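# Place colored plugs under sections fed by matching funnels

## Task

Behind the cover, the funnel pipes may cross, and one pipe is blocked for good. Work out which section the red-banded funnel's pipe empties over and set the red plug on that section's flat front part; do likewise for the blue plug and the blue-banded funnel. Marbles may be dropped into the funnels from just above. Nothing but a marble may leave the table, and even a marble leaving it is undesirable.

## Robot and tools

Robot: a single six-joint arm with a two-finger parallel gripper. Its base sits at (0, 0, +0.123) m in the scene frame with quat_wxyz (+0.919, -0.381, -0.036, -0.092), so it is tilted. Expressed in base coordinates, up (against gravity) is (+0.137, -0.694, +0.707). Every hand pose, target, velocity and camera pose in calls and results uses this base frame, not the scene frame. The scene frame has its origin on the table top under the base, +z up, and +y to the left when facing along +x.

Gripper: the fingers point along the gripper's own +z axis and close along its y axis. end_effector_position is the spot between the finger pads, roughly 1 cm short of the fingertips. Opening runs from -1 (closed) to +1 (open, 0.094 m). Apart from the ends of that scale, the fingers go to where grip_measured would read the value you give. To release something, command well above the current grip_measured. Close slowly on anything fragile.

Row format, shared by all motion tools: 8 numbers [x, y, z, qw, qx, qy, qz, opening]. x, y, z are an absolute position in metres in the base frame; qw..qz an absolute orientation, w first; opening is the absolute finger command. Repeat the intended quaternion in every row, since the reported one may have drifted.

execute_actions(actions, cameras): actions is a list of actions; each action is a list of 1 to 15 rows; each row lasts one control step of 1/30 s, and if fewer than 15 rows are given the last one is held to fill 15 steps (0.5 s per action). An action is rejected if any target lies more than 0.6 m, along any gripper axis, from where the gripper is at that action's start; the entire call is rejected if any action is malformed or the first one fails that check against the last reported state. An empty list returns the full state. Each step the controller limits the command to 100 mm and 20 degrees from the measured pose, so one action may fall short; the arm then settles toward the "Hand target" line, and you must command the remainder next.

move(target, speed, blend, opening_speed, blocking, cameras): target is one row or a list of up to 15 rows, all absolute base-frame poses, with no 0.6 m limit. The path is straight from the Hand target; rotation takes the shorter way. speed is m/s, 0.002 to 0.5 (default 0.25), one value or one per segment; rotation is capped at twice it in rad/s. blend (m) rounds corners at intermediate targets; 0 stops at each. opening_speed (per second on the -1..1 scale, at least 0.2) ramps the fingers. The first row's opening is sent at the start; later rows' openings are applied after the arm halts at that row. The total path is capped at 10 s. blocking=false returns after about 0.5 s while the move continues; a new move replaces it. The path ignores obstacles, and faster moves stray more and hit harder; a target far beyond a contact presses harder. Do not route the path near the arm's base, which can flip the shoulder posture; go around it. The result adds a "move:" line: done (at rest within 10 mm and 2 degrees), off_target, moving, held, fault, plus limits=paced (pose clipped) or limits=held (steps withheld). done does not prove there was no contact, and tiny moves can read done without moving.

wait(seconds 0 to 10) lets time pass holding the last command; a running move continues. stop brakes a running move (needs room). zoom_image(camera, region [x0, y0, x1, y1] in pixels, at most 504 by 504) enlarges part of the latest image from cam_head_left, cam_head_right or cam_wrist (each 672x504). finished_scene(scene 1 to 3) ends the scene irreversibly; the goal must stay satisfied without the robot.

Result lines: the state line gives end_effector_position and end_effector_quat_wxyz (may be a few cm off, more at long reach). grip_measured uses the opening scale; empty it reads slightly wide, and on a squeezed part it reads narrower than the part. grip_effort_nm is motor effort (negative closing) and is not pad force. Joint torques follow the Joint positions order, include gravity, have offsets and noise; numbers 3 and 4 wrap at ±28 N m. Hand target shows only when the arm is off its command by over 2 mm or 1 degree; Tool commands shows present gripper commands. Near-zero velocities are omitted. Resting a centimetre or more off target in free air is normal friction and weight.

Joint ranges (rad): waist -2.880..2.880, shoulder 0..3.142, elbow 0..3.019 (straight 2.964), wrist pitch -1.693..1.571, wrist yaw -1.571..1.571, wrist roll -2.094..2.094.

Heat: holding loads, stretching out or pushing at unreachable poses heats motors, even while you think. A MOTOR HOT line appears at 85 °C; at 100 °C an OVER-TEMPERATURE FAULT drops the arm for 30 to 60 s or more, possibly with no warning.

Random tugs or pushes may occur. Avoid dropping things, releasing moving parts, slamming, hard hits and very hard pushes, and never leave anything but a marble off the table.

Each tool is called after "Request:" as a command line: name --argument value for each argument, lists and objects as JSON in quotes; but a table of rows of numbers goes row by row, as --pt "numbers of a row", without its own name.

## Session

Request:
execute_actions --actions '[]'

Request:
zoom_image --camera "cam_head_left" --region '[200, 40, 500, 360]'

Scene clock: 0.00 s.
end_effector_position=(+0.3023, +0.2906, +0.3981) grip_measured=+1.000 grip_effort_nm=n/a end_effector_quat_wxyz=(-0.357, +0.686, -0.511, -0.375)
Joint positions: [0.406 1.196 1.294 -1.247 -1.039 -1.211 0.094]
Joint velocities: within noise
Joint torques (N m): no reading
Heat: hottest elbow 32 °C.
Hand target: +0.3045, +0.2909, +0.4083; -0.366, +0.688, -0.506, -0.370
Tool commands: gripper/opening=+1.0

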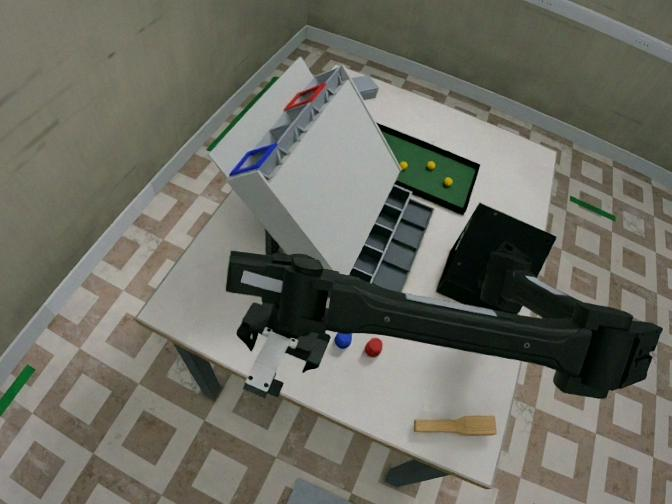

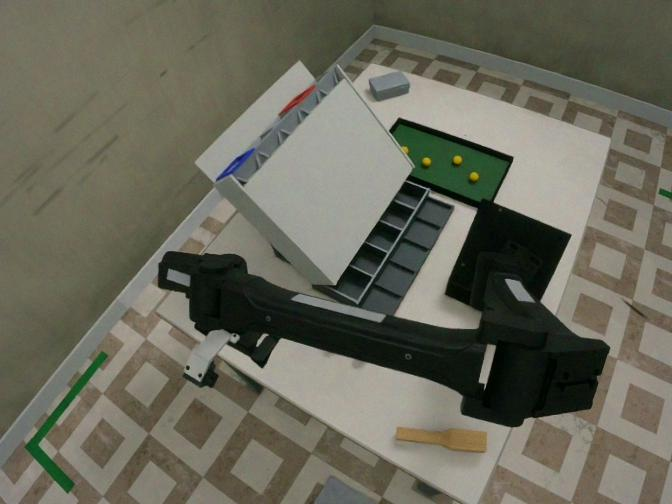

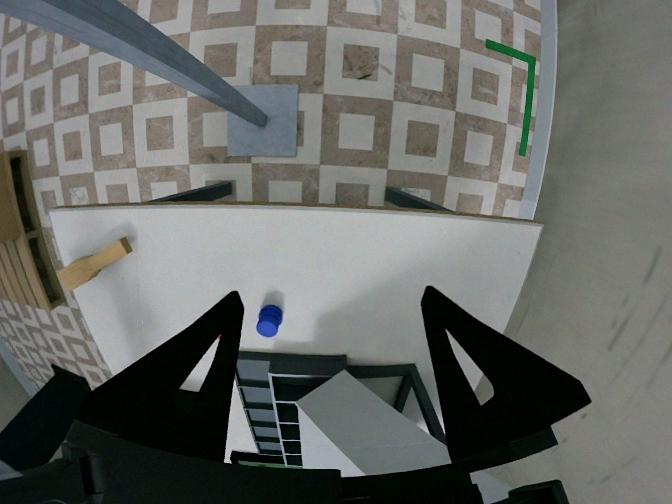

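Scaled by 1.575 from the camera's 672x504 image, which has a finer 960x720 frame.

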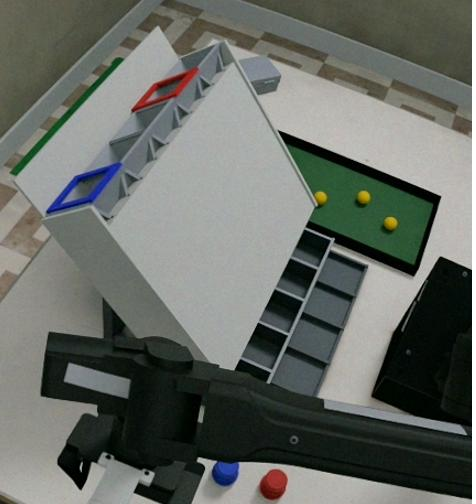

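Request:
move --pt "0.3009 0.0192 0.3243 0.1125 -0.4367 0.8139 0.3658 0.5" --pt "0.3265 -0.2064 0.098 -0.036 -0.092 0.919 0.381 0.5" --pt "0.3082 -0.2 -0.2316 -0.1791 0.2667 0.8843 0.3382 0.5" --speed '[0.25, 0.25, 0.2]' --blend '[0.08, 0.08, 0]'

Scene clock: 30.47 s.
end_effector_position=(+0.2927, -0.1783, -0.2286) grip_measured=+0.502 grip_effort_nm=-0.110 end_effector_quat_wxyz=(-0.201, +0.259, +0.877, +0.351)
Joint positions: [-0.752 2.501 1.265 -1.076 -0.421 -0.345 0.071]
Joint torques (N m): [-8.29 -10.7 12.05 0.62 0.2 0.03]
Hand target: +0.3078, -0.1998, -0.2306; -0.179, +0.267, +0.884, +0.338
Off the commanded pose: 0.027 m, 3 deg.
move: off_target

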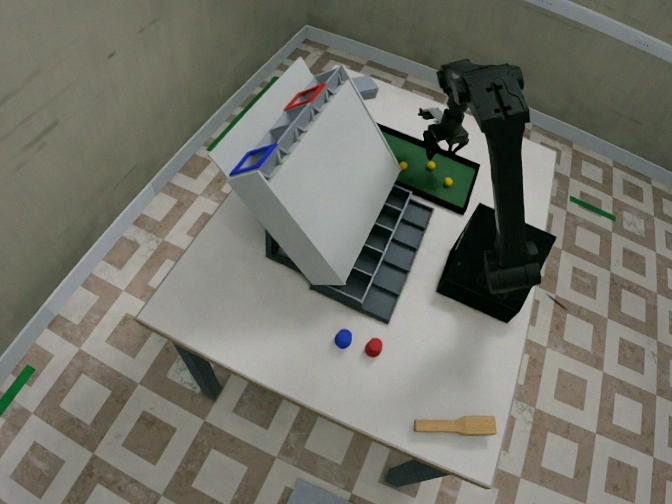

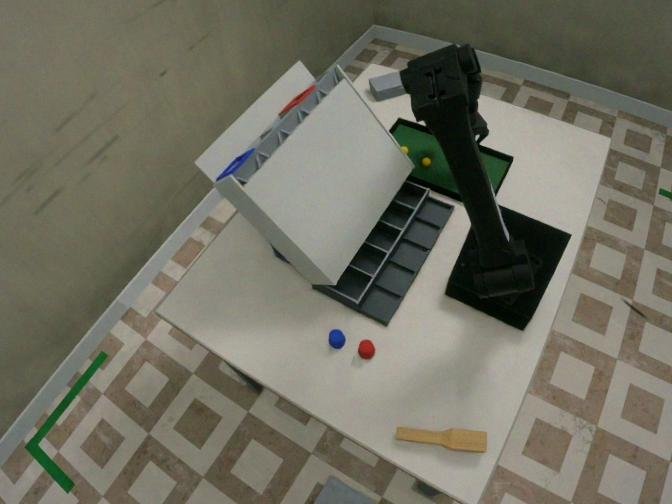

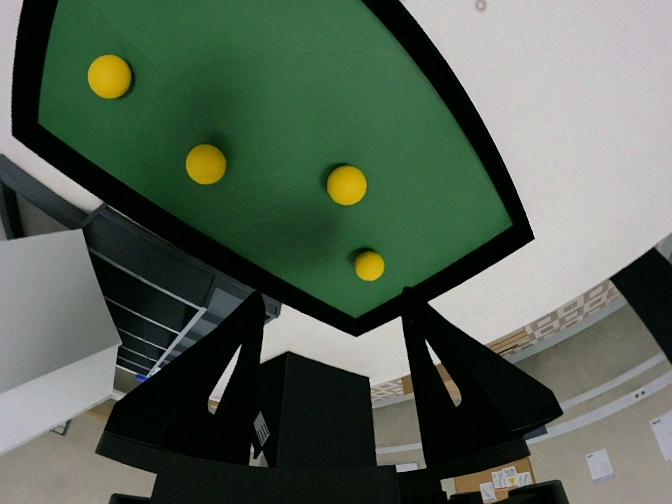

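Request:
move --target '[0.3076, -0.1598, -0.2938, -0.1791, 0.2667, 0.8843, 0.3382, 0.5]' --speed 0.1 --cameras '["cam_wrist"]'

Scene clock: 42.33 s.
end_effector_position=(+0.2895, -0.1482, -0.2876) grip_measured=+0.502 grip_effort_nm=-0.105 end_effector_quat_wxyz=(-0.196, +0.266, +0.877, +0.348)
Joint positions: [-0.707 2.624 1.265 -0.922 -0.456 -0.289 0.071]
Joint torques (N m): [-6.89 -10.87 10.93 0.7 -0.08 0.03]
Heat: hottest elbow 38 °C.
Hand target: +0.3074, -0.1597, -0.2929; -0.179, +0.267, +0.884, +0.338
Off the commanded pose: 0.022 m, 2 deg.
move: off_target
Images, in order: cam_wrist.

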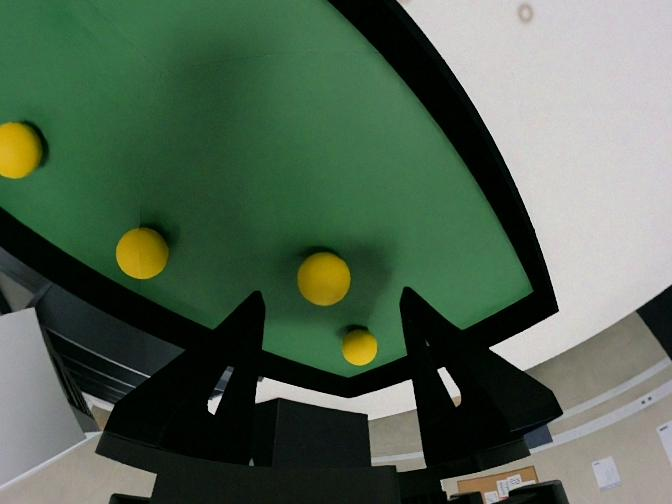

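Request:
move --target '[0.3121, -0.147, -0.306, -0.1791, 0.2667, 0.8843, 0.3382, 0.4]' --speed 0.06 --cameras '["cam_wrist"]'

Scene clock: 54.07 s.
end_effector_position=(+0.2957, -0.1379, -0.2984) grip_measured=+0.401 grip_effort_nm=-0.110 end_effector_quat_wxyz=(-0.194, +0.267, +0.878, +0.346)
Joint positions: [-0.678 2.646 1.27 -0.887 -0.474 -0.262 0.066]
Joint torques (N m): [-7.06 -10.58 10.58 0.73 -0.07 0.02]
Hand target: +0.3118, -0.1468, -0.3052; -0.179, +0.267, +0.884, +0.339
Off the commanded pose: 0.020 m, 2 deg.
move: off_target
Images, in order: cam_wrist.

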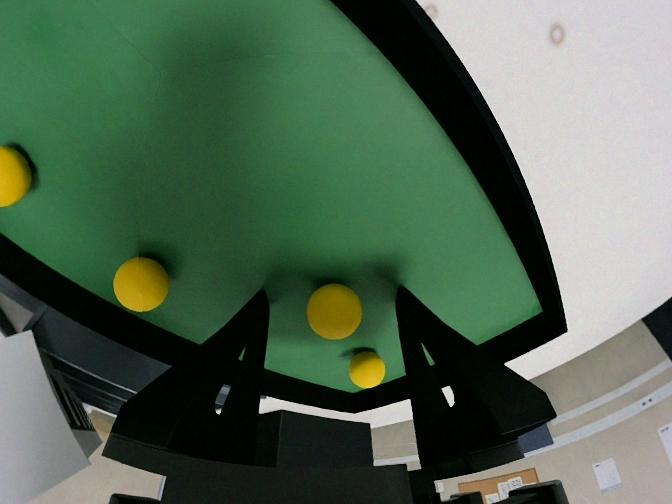

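Request:
move --target '[0.3118, -0.1468, -0.3052, -0.1791, 0.2667, 0.8843, 0.3382, -0.68]' --speed 0.06 --opening_speed 1.0 --cameras '["cam_wrist"]'

Scene clock: 58.97 s.
end_effector_position=(+0.2957, -0.1379, -0.2984) grip_measured=-0.524 grip_effort_nm=-1.053 end_effector_quat_wxyz=(-0.194, +0.267, +0.878, +0.346)
Joint positions: [-0.678 2.646 1.27 -0.887 -0.474 -0.261 0.022]
Joint torques (N m): [-7.06 -10.75 10.37 0.73 -0.06 0.02]
Hand target: +0.3115, -0.1466, -0.3045; -0.179, +0.267, +0.884, +0.338
Off the commanded pose: 0.020 m, 2 deg.
move: off_target
Images, in order: cam_wrist.

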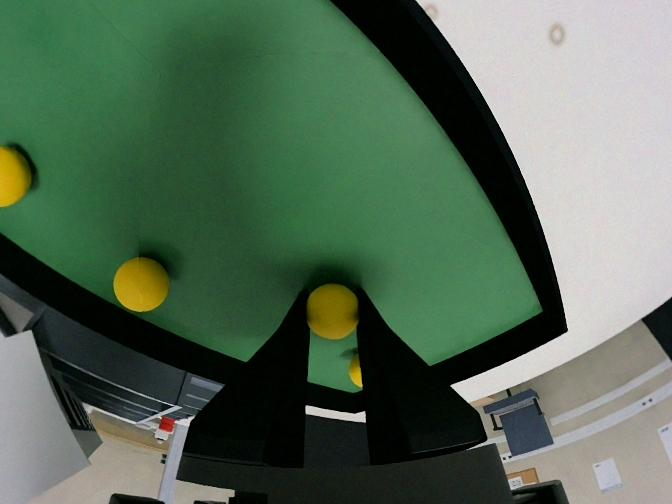

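Request:
move --pt "0.3284 -0.2097 -0.2165 -0.1791 0.2667 0.8843 0.3382 -0.68" --pt "0.4289 -0.3085 0.0347 -0.1791 0.2667 0.8843 0.3382 -0.68" --pt "0.5711 -0.1574 0.2686 0.3184 0.0608 0.8629 0.3872 -0.68" --speed '[0.15, 0.22, 0.22]' --blend '[0.03, 0.06, 0]' --cameras '["cam_head_left", "cam_wrist"]'

Request:
zoom_image --camera "cam_wrist" --region '[80, 220, 330, 330]'

Request:
zoom_image --camera "cam_wrist" --region '[320, 220, 570, 330]'

Scene clock: 72.60 s.
end_effector_position=(+0.5672, -0.1590, +0.2629) grip_measured=-0.524 grip_effort_nm=-1.057 end_effector_quat_wxyz=(+0.311, +0.064, +0.865, +0.389)
Joint positions: [-0.521 1.698 1.491 -0.995 -0.999 -0.17 0.022]
Joint torques (N m): [-8.76 -4.13 10.18 2.24 -0.14 0.03]
Hand target: +0.5710, -0.1575, +0.2686; +0.318, +0.061, +0.863, +0.387
Off the commanded pose: 0.007 m, 1 deg.
move: done
Images, in order: cam_head_left, cam_wrist.

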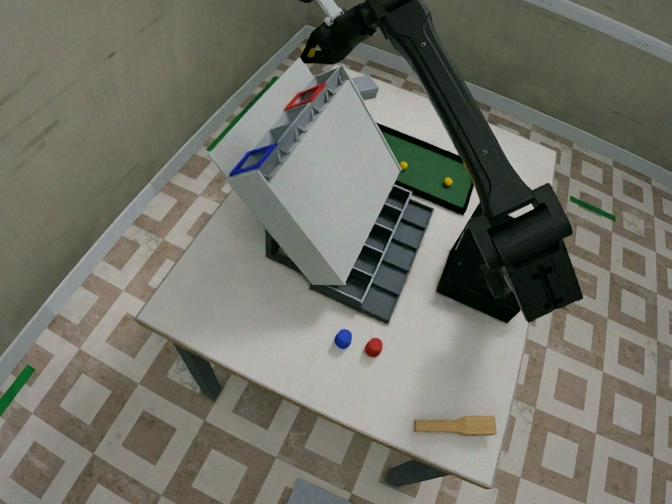

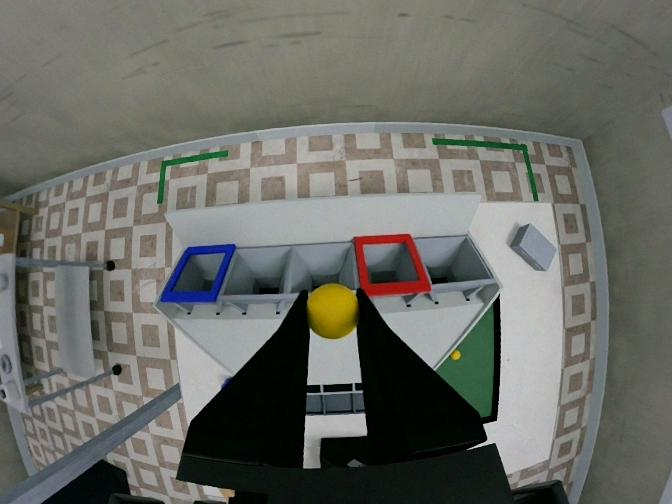

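Scaled by 2.016 from the camera's 672x504 image, which has a finer 960x720 frame.

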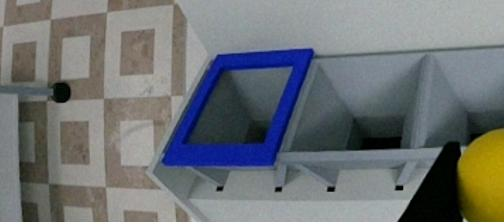

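Scaled by 2.016 from the camera's 672x504 image, which has a finer 960x720 frame.

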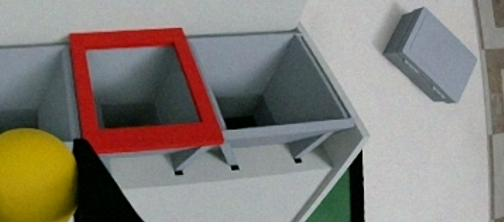

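Request:
zoom_image --camera "cam_wrist" --region '[350, 225, 500, 310]'

Request:
zoom_image --camera "cam_wrist" --region '[155, 235, 305, 320]'

Scaled by 3.360 from the camera's 672x504 image, which has a finer 960x720 frame.

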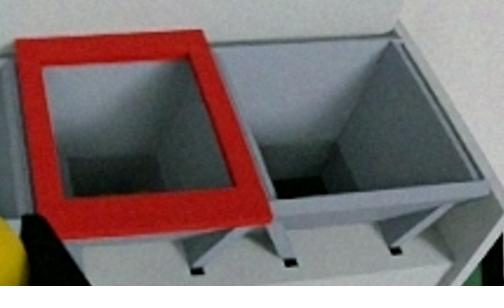

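Scaled by 3.360 from the camera's 672x504 image, which has a finer 960x720 frame.

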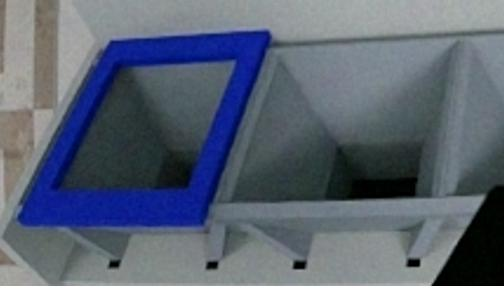

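Request:
move --pt "0.5928 -0.1573 0.1796 0.3184 0.0608 0.8629 0.3872 -0.68" --pt "0.5874 -0.1295 0.1513 0.3184 0.0608 0.8629 0.3872 -0.68" --speed '[0.15, 0.08]' --blend '[0.02, 0]' --cameras '["cam_wrist"]'

Request:
zoom_image --camera "cam_wrist" --region '[220, 220, 420, 360]'

Request:
zoom_image --camera "cam_wrist" --region '[30, 220, 290, 370]'

Scene clock: 83.90 s.
end_effector_position=(+0.5813, -0.1307, +0.1403) grip_measured=-0.524 grip_effort_nm=-1.053 end_effector_quat_wxyz=(+0.306, +0.067, +0.865, +0.392)
Joint positions: [-0.462 1.802 1.283 -0.613 -0.979 -0.071 0.022]
Joint torques (N m): [-9.29 -6.53 10.88 2.25 0.14 0.03]
Hand target: +0.5871, -0.1295, +0.1514; +0.318, +0.061, +0.863, +0.387
Off the commanded pose: 0.013 m, 2 deg.
move: off_target
Images, in order: cam_wrist.

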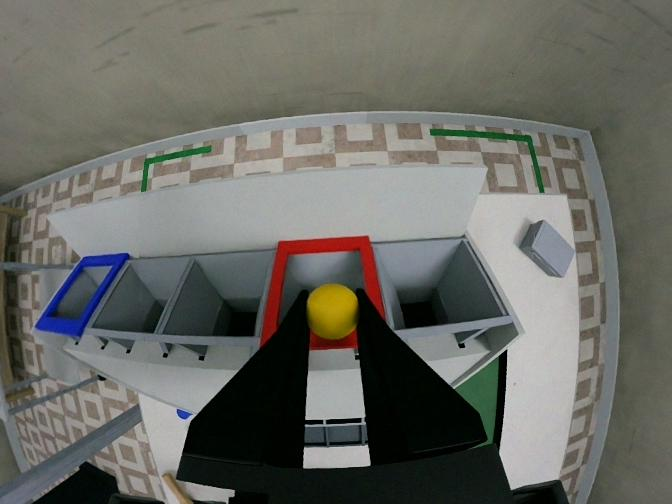

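Scaled by 2.520 from the camera's 672x504 image, which has a finer 960x720 frame.

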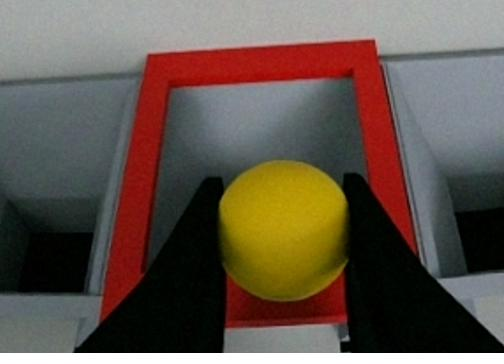

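Scaled by 1.938 from the camera's 672x504 image, which has a finer 960x720 frame.

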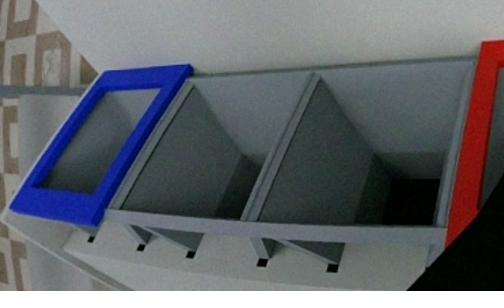

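Request:
move --target '[0.5763, -0.0755, 0.2064, 0.3184, 0.0608, 0.8629, 0.3872, -0.68]' --speed 0.1 --cameras '["cam_wrist"]'

Request:
zoom_image --camera "cam_wrist" --region '[370, 220, 610, 360]'

Request:
zoom_image --camera "cam_wrist" --region '[60, 220, 300, 360]'

Scene clock: 94.03 s.
end_effector_position=(+0.5726, -0.0775, +0.2007) grip_measured=-0.524 grip_effort_nm=-1.057 end_effector_quat_wxyz=(+0.310, +0.064, +0.865, +0.389)
Joint positions: [-0.376 1.646 1.235 -0.605 -0.936 0.057 0.022]
Joint torques (N m): [-8.94 -4.84 10.15 2.28 0.25 0.03]
Hand target: +0.5762, -0.0755, +0.2064; +0.318, +0.061, +0.863, +0.387
Off the commanded pose: 0.007 m, 1 deg.
move: done
Images, in order: cam_wrist.

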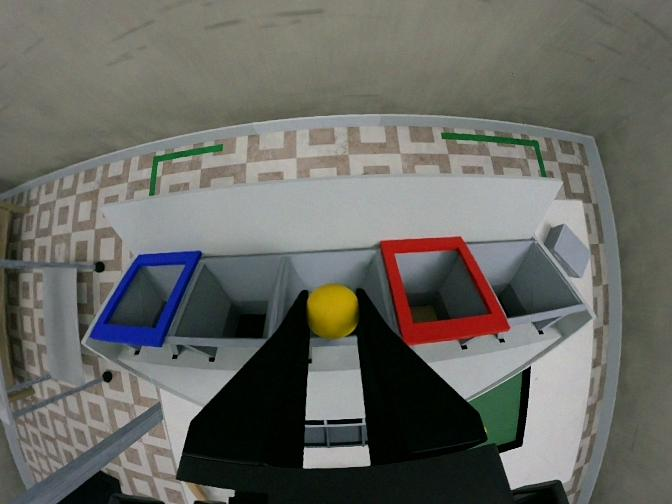

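Scaled by 2.100 from the camera's 672x504 image, which has a finer 960x720 frame.

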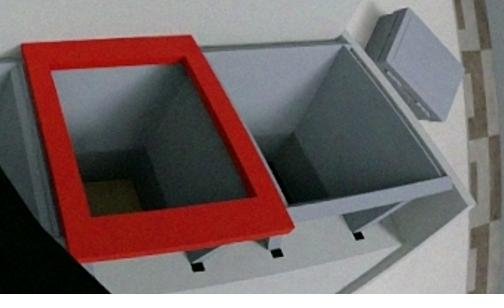

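Scaled by 2.100 from the camera's 672x504 image, which has a finer 960x720 frame.

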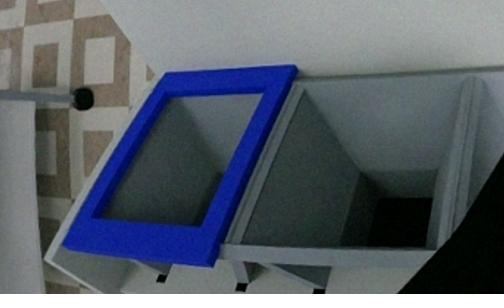

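Request:
move --target '[0.5763, -0.0755, 0.2064, 0.3184, 0.0608, 0.8629, 0.3872, 0.1]' --speed 0.05 --cameras '["cam_wrist"]'

Scene clock: 98.97 s.
end_effector_position=(+0.5726, -0.0775, +0.2007) grip_measured=+0.098 grip_effort_nm=0.061 end_effector_quat_wxyz=(+0.310, +0.064, +0.865, +0.390)
Joint positions: [-0.376 1.646 1.235 -0.605 -0.936 0.059 0.052]
Joint torques (N m): [-8.94 -4.84 10.14 2.29 0.25 0.02]
Hand target: +0.5762, -0.0755, +0.2064; +0.318, +0.061, +0.863, +0.387
Off the commanded pose: 0.007 m, 1 deg.
move: done
Images, in order: cam_wrist.

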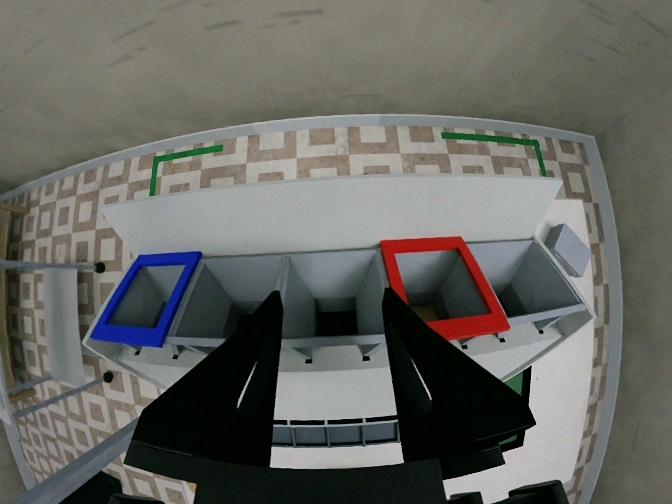

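Request:
move --pt "0.5417 -0.1632 0.2685 0.3184 0.0608 0.8629 0.3872 0.1" --pt "0.4289 -0.3085 0.0347 -0.1791 0.2667 0.8843 0.3382 0.4" --pt "0.3747 -0.1507 -0.2101 -0.1791 0.2667 0.8843 0.3382 0.4" --speed '[0.22, 0.25, 0.22]' --blend '[0.05, 0.06, 0]' --cameras '["cam_head_left", "cam_wrist"]'

Request:
zoom_image --camera "cam_head_left" --region '[300, 150, 460, 340]'

Scene clock: 122.47 s.
end_effector_position=(+0.3661, -0.1476, -0.2113) grip_measured=+0.398 grip_effort_nm=0.056 end_effector_quat_wxyz=(-0.189, +0.264, +0.881, +0.343)
Joint positions: [-0.599 2.467 1.328 -1.078 -0.519 -0.194 0.066]
Joint torques (N m): [-8.64 -10.93 8.92 0.75 -0.06 0.05]
Hand target: +0.3747, -0.1508, -0.2099; -0.179, +0.267, +0.885, +0.338
Off the commanded pose: 0.009 m, 1 deg.
move: done; blend cut to 0 m at target 2; target 2's new opening was sent with the hand 0.022 m and 4 deg from that target
Images, in order: cam_head_left, cam_wrist.

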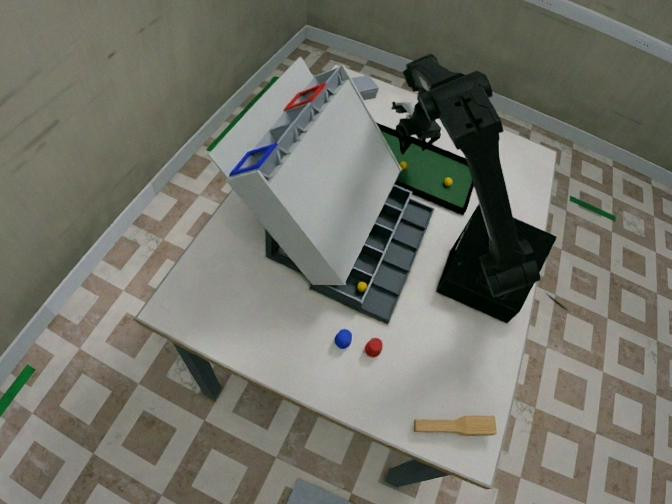

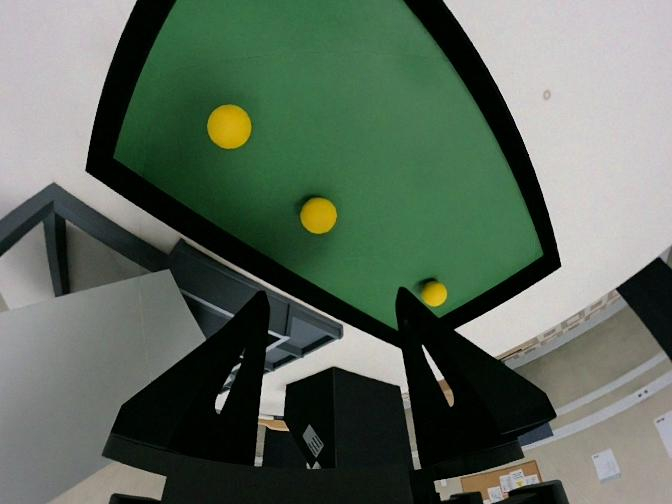

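Scaled by 2.653 from the camera's 672x504 image, which has a finer 960x720 frame.

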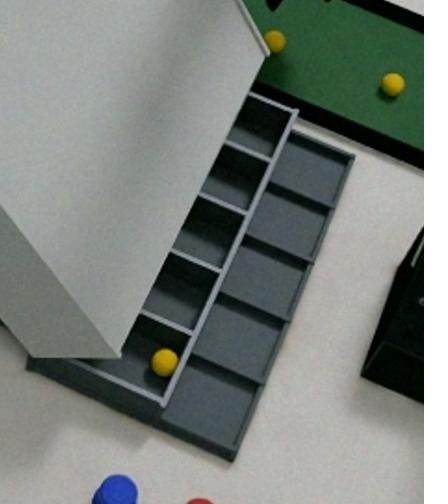

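Request:
move --target '[0.372, -0.0956, -0.2574, -0.1791, 0.2667, 0.8843, 0.3382, 0.4]' --speed 0.1 --cameras '["cam_wrist"]'

Scene clock: 134.30 s.
end_effector_position=(+0.3695, -0.0976, -0.2541) grip_measured=+0.398 grip_effort_nm=0.056 end_effector_quat_wxyz=(-0.181, +0.264, +0.884, +0.340)
Joint positions: [-0.503 2.532 1.278 -0.895 -0.573 -0.098 0.066]
Joint torques (N m): [-9.05 -10.11 7.36 0.77 -0.06 0.03]
Hand target: +0.3720, -0.0957, -0.2573; -0.179, +0.267, +0.884, +0.338
Off the commanded pose: 0.005 m, 0 deg.
move: done
Images, in order: cam_wrist.

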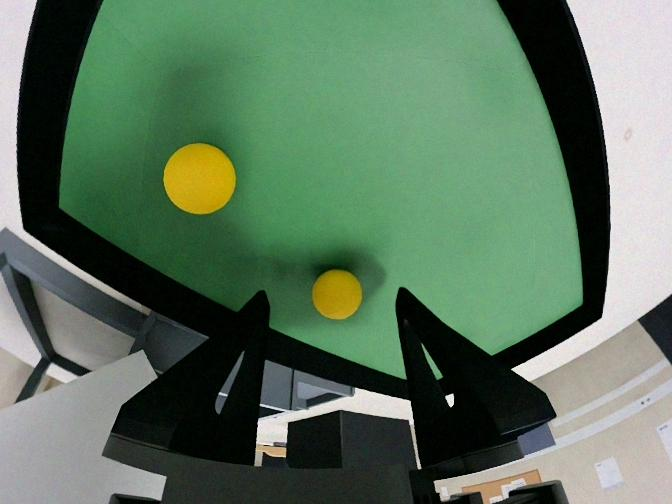

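Request:
move --target '[0.3648, -0.0848, -0.2666, -0.1791, 0.2667, 0.8843, 0.3382, 0.4]' --speed 0.06 --cameras '["cam_wrist"]'

Scene clock: 140.33 s.
end_effector_position=(+0.3642, -0.0894, -0.2619) grip_measured=+0.398 grip_effort_nm=0.051 end_effector_quat_wxyz=(-0.178, +0.265, +0.885, +0.339)
Joint positions: [-0.493 2.541 1.254 -0.849 -0.58 -0.084 0.066]
Joint torques (N m): [-8.64 -9.7 6.98 0.79 -0.07 0.04]
Hand target: +0.3647, -0.0848, -0.2665; -0.179, +0.267, +0.885, +0.338
Off the commanded pose: 0.007 m, 0 deg.
move: done
Images, in order: cam_wrist.

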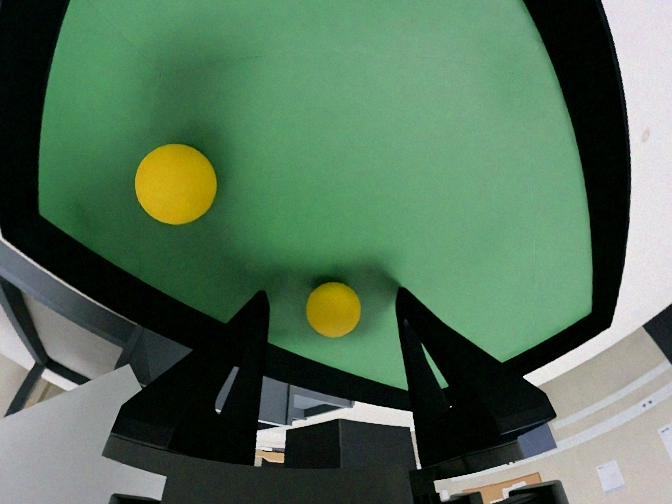

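Request:
move --target '[0.3647, -0.0848, -0.2665, -0.1791, 0.2667, 0.8843, 0.3382, -0.68]' --speed 0.06 --opening_speed 1.0 --cameras '["cam_wrist"]'

Request:
move --pt "0.3858 -0.1657 -0.1845 -0.1791 0.2667 0.8843 0.3382 -0.68" --pt "0.4289 -0.3085 0.0347 -0.1791 0.2667 0.8843 0.3382 -0.68" --pt "0.522 -0.1672 0.2684 0.3184 0.0608 0.8629 0.3872 -0.68" --pt "0.5591 -0.0227 0.3464 0.3184 0.0608 0.8629 0.3872 -0.68" --pt "0.5543 0.0326 0.3166 0.3184 0.0608 0.8629 0.3872 -0.68" --speed '[0.15, 0.22, 0.22, 0.2, 0.08]' --blend '[0.03, 0.05, 0.05, 0.02, 0]' --cameras '["cam_wrist", "cam_head_left"]'

Scene clock: 154.23 s.
end_effector_position=(+0.3643, -0.0894, -0.2619) grip_measured=-0.525 grip_effort_nm=-1.048 end_effector_quat_wxyz=(-0.178, +0.265, +0.885, +0.339)
Joint positions: [-0.493 2.541 1.254 -0.849 -0.58 -0.083 0.022]
Joint torques (N m): [-8.64 -9.76 6.95 0.8 -0.05 0.03]
Hand target: +0.3646, -0.0848, -0.2664; -0.179, +0.267, +0.885, +0.338
Off the commanded pose: 0.006 m, 0 deg.
move: done
Images, in order: cam_wrist.

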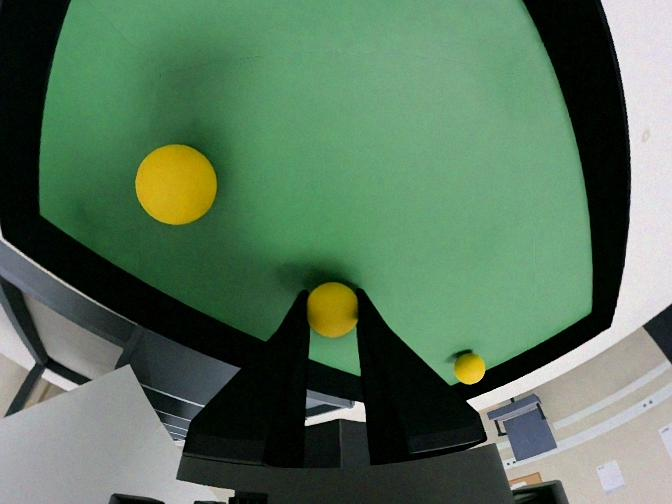

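Scene clock: 160.97 s.
end_effector_position=(+0.5526, +0.0305, +0.3061) grip_measured=-0.525 grip_effort_nm=-1.057 end_effector_quat_wxyz=(+0.306, +0.064, +0.867, +0.387)
Joint positions: [-0.17 1.424 1.251 -0.661 -0.807 0.303 0.022]
Joint torques (N m): [-8.35 -4.25 9.7 2.25 0.45 0.03]
Hand target: +0.5541, +0.0326, +0.3167; +0.318, +0.061, +0.863, +0.387
Off the commanded pose: 0.011 m, 2 deg.
move: off_target
Images, in order: cam_head_left, cam_wrist.

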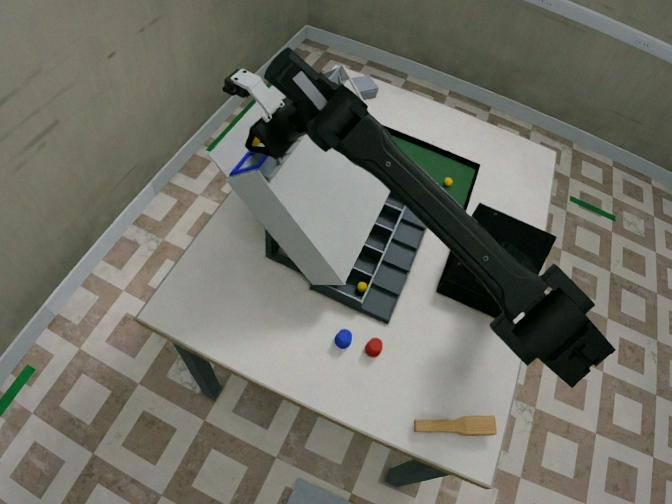

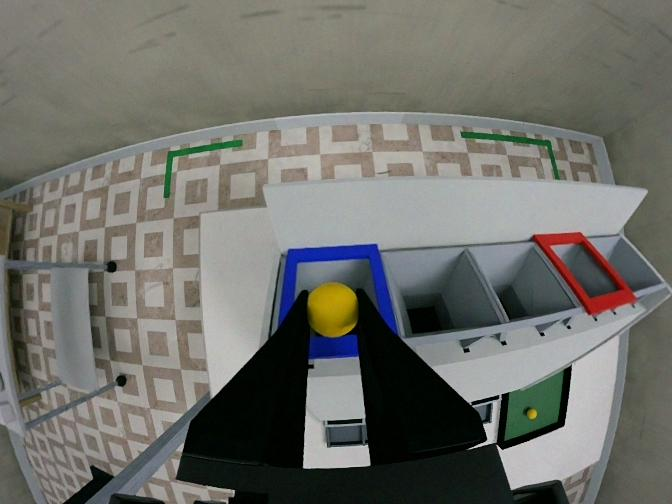

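Request:
move --target '[0.5541, 0.0326, 0.3167, 0.3184, 0.0608, 0.8629, 0.3872, 0.1]' --speed 0.05 --cameras '["cam_wrist"]'

Scene clock: 165.30 s.
end_effector_position=(+0.5524, +0.0305, +0.3067) grip_measured=+0.098 grip_effort_nm=0.061 end_effector_quat_wxyz=(+0.306, +0.064, +0.867, +0.388)
Joint positions: [-0.17 1.423 1.251 -0.661 -0.807 0.305 0.052]
Joint torques (N m): [-8.35 -4.19 9.66 2.24 0.44 0.02]
Hand target: +0.5539, +0.0327, +0.3167; +0.318, +0.061, +0.863, +0.387
Off the commanded pose: 0.010 m, 2 deg.
move: done
Images, in order: cam_wrist.

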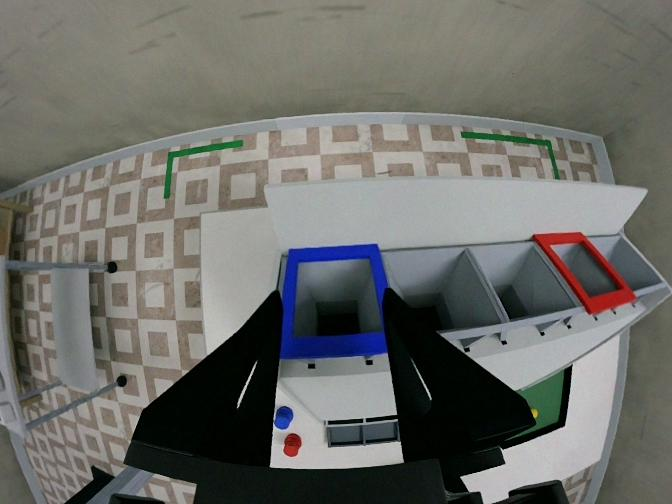

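Request:
move --pt "0.5591 -0.0227 0.3464 0.3184 0.0608 0.8629 0.3872 0.1" --pt "0.522 -0.1672 0.2684 0.3184 0.0608 0.8629 0.3872 0.1" --pt "0.4877 -0.2967 0.0349 -0.1791 0.2667 0.8843 0.3382 0.1" --pt "0.4543 -0.1254 -0.2218 -0.1791 0.2667 0.8843 0.3382 0.1" --speed '[0.2, 0.25, 0.25, 0.22]' --blend '[0.03, 0.06, 0.06, 0]' --cameras '["cam_head_left", "cam_wrist"]'

Request:
zoom_image --camera "cam_head_left" --region '[300, 150, 460, 340]'

Scene clock: 188.90 s.
end_effector_position=(+0.4467, -0.1231, -0.2231) grip_measured=+0.099 grip_effort_nm=0.056 end_effector_quat_wxyz=(-0.188, +0.264, +0.883, +0.341)
Joint positions: [-0.475 2.551 1.526 -1.125 -0.587 -0.073 0.052]
Joint torques (N m): [-10.81 -11.81 8.69 0.73 -0.04 0.03]
Hand target: +0.4542, -0.1254, -0.2218; -0.179, +0.267, +0.884, +0.338
Off the commanded pose: 0.008 m, 1 deg.
move: done
Images, in order: cam_head_left, cam_wrist.

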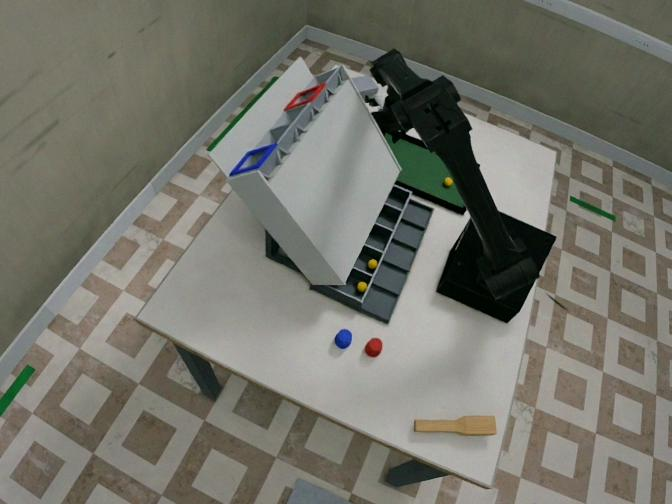

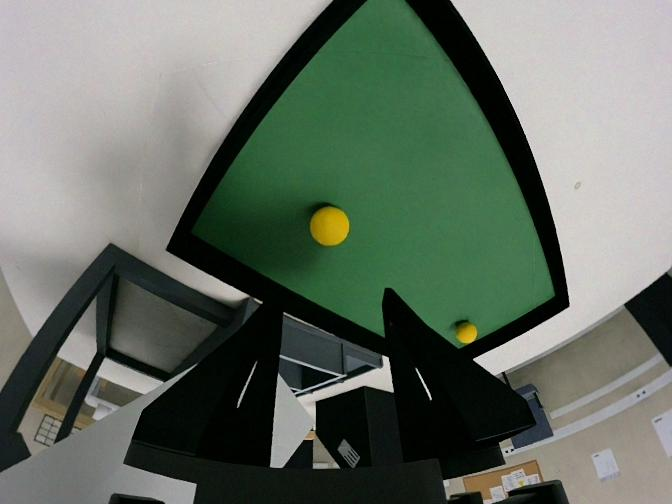

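Scaled by 2.653 from the camera's 672x504 image, which has a finer 960x720 frame.

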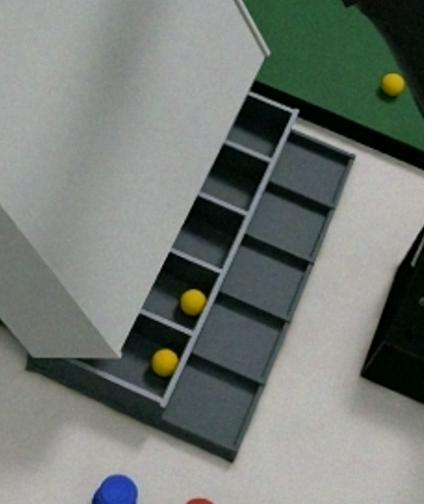

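Request:
move --target '[0.4469, -0.085, -0.2614, -0.1791, 0.2667, 0.8843, 0.3382, 0.4]' --speed 0.1 --cameras '["cam_wrist"]'

Scene clock: 196.43 s.
end_effector_position=(+0.4430, -0.0865, -0.2590) grip_measured=+0.398 grip_effort_nm=0.056 end_effector_quat_wxyz=(-0.183, +0.264, +0.884, +0.339)
Joint positions: [-0.414 2.597 1.481 -0.985 -0.619 -0.007 0.066]
Joint velocities: [-0.044 0.005 -0.022 -0.007 -0.066 0.007 0]
Joint torques (N m): [-10.75 -11.22 7.71 0.76 -0.04 0.02]
Hand target: +0.4468, -0.0850, -0.2614; -0.179, +0.267, +0.884, +0.338
Off the commanded pose: 0.005 m, 1 deg.
move: done
Images, in order: cam_wrist.

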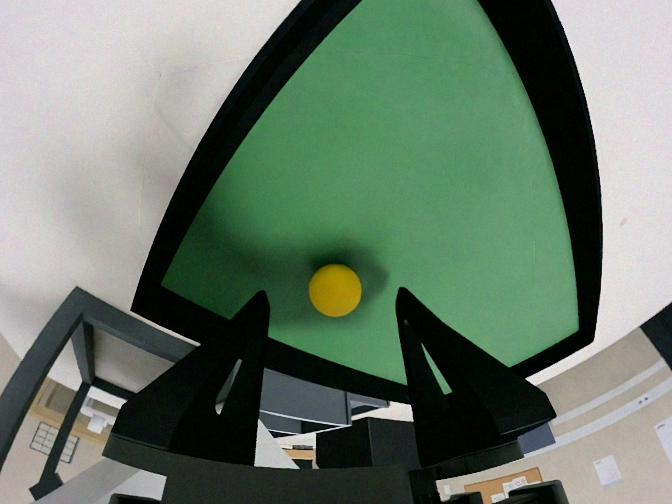

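Request:
move --target '[0.4444, -0.0747, -0.272, -0.1791, 0.2667, 0.8843, 0.3382, 0.4]' --speed 0.06 --cameras '["cam_wrist"]'

Scene clock: 203.60 s.
end_effector_position=(+0.4441, -0.0802, -0.2667) grip_measured=+0.398 grip_effort_nm=0.056 end_effector_quat_wxyz=(-0.177, +0.265, +0.885, +0.339)
Joint positions: [-0.403 2.606 1.473 -0.948 -0.626 0.011 0.066]
Joint torques (N m): [-10.4 -10.81 7.31 0.8 -0.06 0.03]
Hand target: +0.4443, -0.0747, -0.2720; -0.179, +0.267, +0.885, +0.338
Off the commanded pose: 0.008 m, 0 deg.
move: done
Images, in order: cam_wrist.

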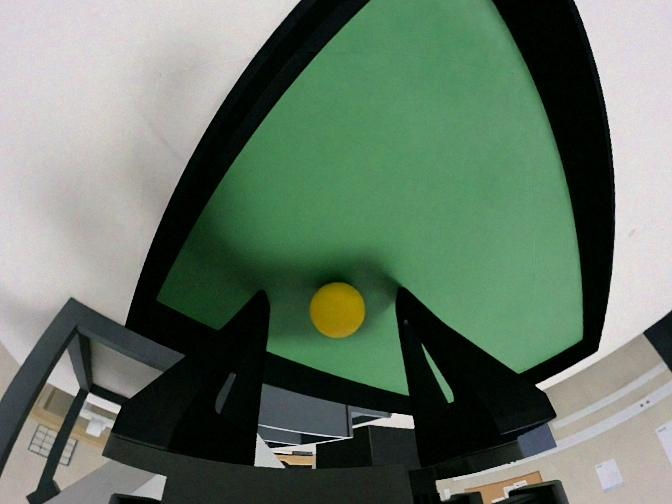

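Request:
move --target '[0.4443, -0.0747, -0.272, -0.1791, 0.2667, 0.8843, 0.3382, -0.68]' --speed 0.06 --opening_speed 1.0 --cameras '["cam_wrist"]'

Request:
move --pt "0.4544 -0.152 -0.1842 -0.1791 0.2667 0.8843 0.3382 -0.68" --pt "0.51 -0.3066 0.0491 -0.1791 0.2667 0.8843 0.3382 -0.68" --pt "0.6015 -0.2306 0.1484 0.3184 0.0608 0.8629 0.3872 -0.68" --pt "0.5985 -0.1835 0.0961 0.3184 0.0608 0.8629 0.3872 -0.68" --speed '[0.15, 0.22, 0.2, 0.08]' --blend '[0.03, 0.05, 0.02, 0]' --cameras '["cam_wrist", "cam_head_left"]'

Scene clock: 214.80 s.
end_effector_position=(+0.4443, -0.0801, -0.2667) grip_measured=-0.525 grip_effort_nm=-1.048 end_effector_quat_wxyz=(-0.177, +0.266, +0.885, +0.339)
Joint positions: [-0.403 2.606 1.473 -0.948 -0.627 0.012 0.022]
Joint torques (N m): [-10.46 -10.81 7.28 0.77 -0.04 0.03]
Hand target: +0.4442, -0.0746, -0.2720; -0.179, +0.267, +0.884, +0.338
Off the commanded pose: 0.008 m, 0 deg.
move: done
Images, in order: cam_wrist.

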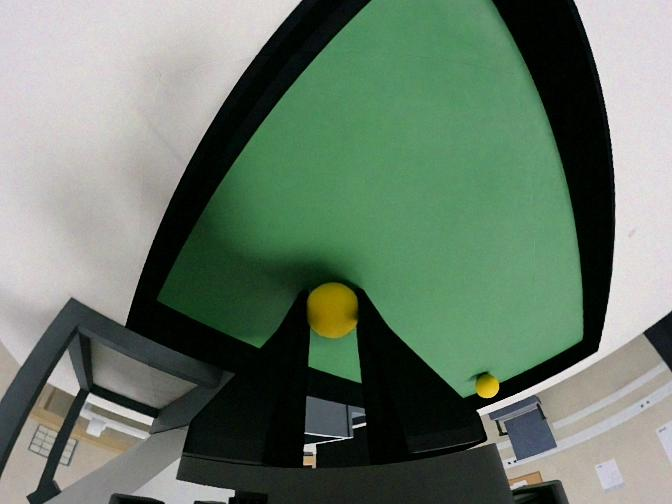

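Scene clock: 221.13 s.
end_effector_position=(+0.5917, -0.1843, +0.0840) grip_measured=-0.525 grip_effort_nm=-1.057 end_effector_quat_wxyz=(+0.307, +0.068, +0.864, +0.394)
Joint positions: [-0.538 1.97 1.379 -0.648 -1.011 -0.197 0.022]
Joint torques (N m): [-9.64 -8.29 10.97 2.21 0.03 0.02]
Hand target: +0.5983, -0.1835, +0.0962; +0.318, +0.061, +0.863, +0.387
Off the commanded pose: 0.014 m, 2 deg.
move: off_target
Images, in order: cam_head_left, cam_wrist.

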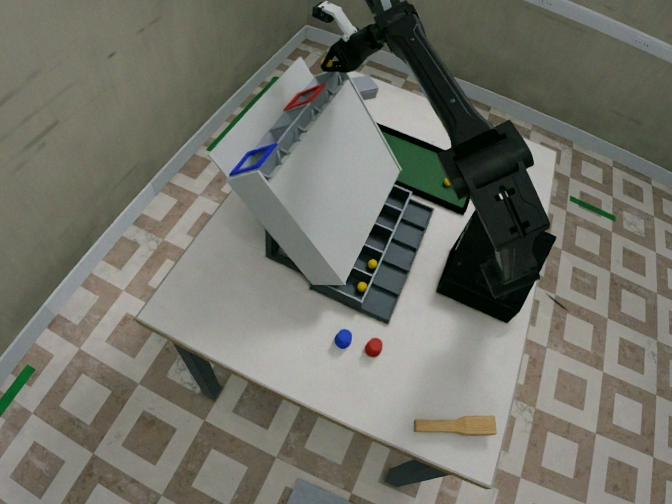

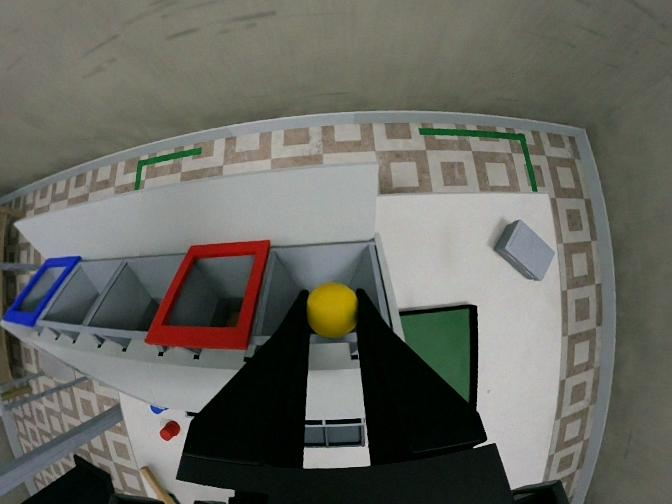

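Request:
move --target '[0.5983, -0.1835, 0.0962, 0.3184, 0.0608, 0.8629, 0.3872, 0.1]' --speed 0.05 --cameras '["cam_wrist"]'

Request:
move --pt "0.6015 -0.2306 0.1484 0.3184 0.0608 0.8629 0.3872 0.1" --pt "0.4723 -0.3214 0.0137 -0.1791 0.2667 0.8843 0.3382 0.1" --pt "0.2965 -0.2556 -0.1284 -0.1791 0.2667 0.8843 0.3382 0.1" --pt "0.2417 -0.1837 -0.231 -0.1791 0.2667 0.8843 0.3382 0.1" --speed '[0.2, 0.22, 0.22, 0.18]' --blend '[0.03, 0.05, 0.04, 0]' --cameras '["cam_wrist", "cam_head_left"]'

Request:
zoom_image --camera "cam_head_left" --region '[300, 150, 460, 340]'

Scene clock: 234.60 s.
end_effector_position=(+0.5918, -0.1844, +0.0847) grip_measured=+0.098 grip_effort_nm=0.056 end_effector_quat_wxyz=(+0.307, +0.068, +0.864, +0.393)
Joint positions: [-0.538 1.968 1.379 -0.648 -1.011 -0.196 0.052]
Joint torques (N m): [-9.64 -8.18 10.93 2.19 0.03 0.02]
Hand target: +0.5981, -0.1835, +0.0963; +0.318, +0.061, +0.863, +0.387
Off the commanded pose: 0.013 m, 2 deg.
move: off_target
Images, in order: cam_wrist.

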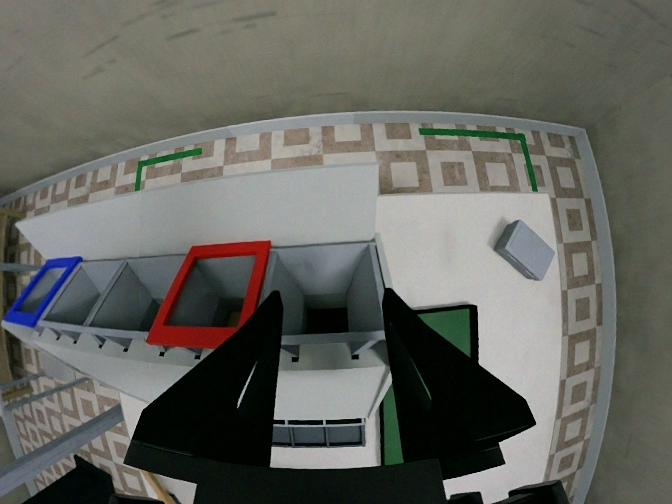

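Scene clock: 239.80 s.
end_effector_position=(+0.2360, -0.1786, -0.2293) grip_measured=+0.099 grip_effort_nm=0.056 end_effector_quat_wxyz=(-0.191, +0.271, +0.879, +0.342)
Joint positions: [-0.852 2.461 1.125 -0.972 -0.36 -0.393 0.052]
Joint torques (N m): [-5.6 -9.88 8.9 0.77 -0.08 -0.17]
Hand target: +0.2417, -0.1836, -0.2309; -0.179, +0.267, +0.884, +0.338
Off the commanded pose: 0.008 m, 2 deg.
move: done
Images, in order: cam_head_left, cam_wrist.

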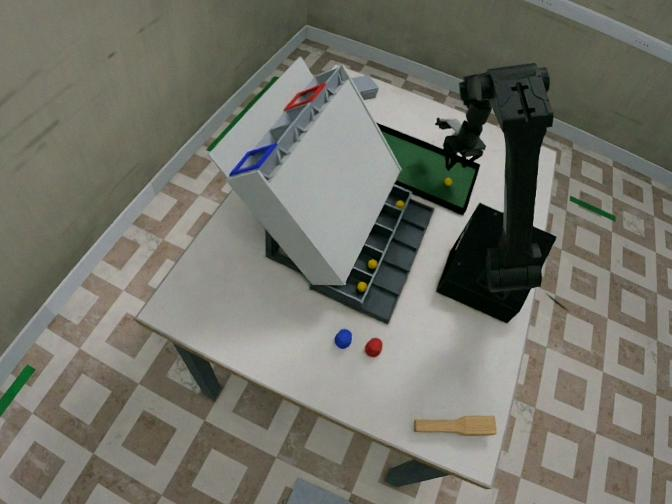

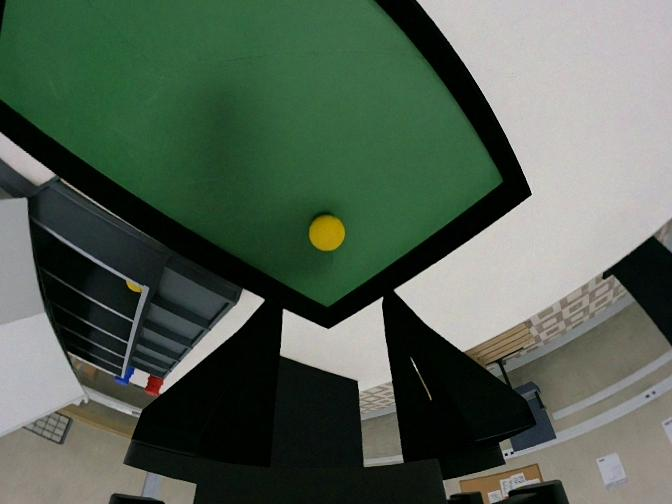

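Scaled by 2.653 from the camera's 672x504 image, which has a finer 960x720 frame.

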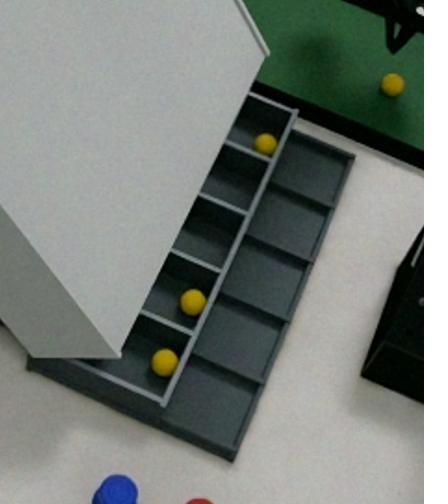

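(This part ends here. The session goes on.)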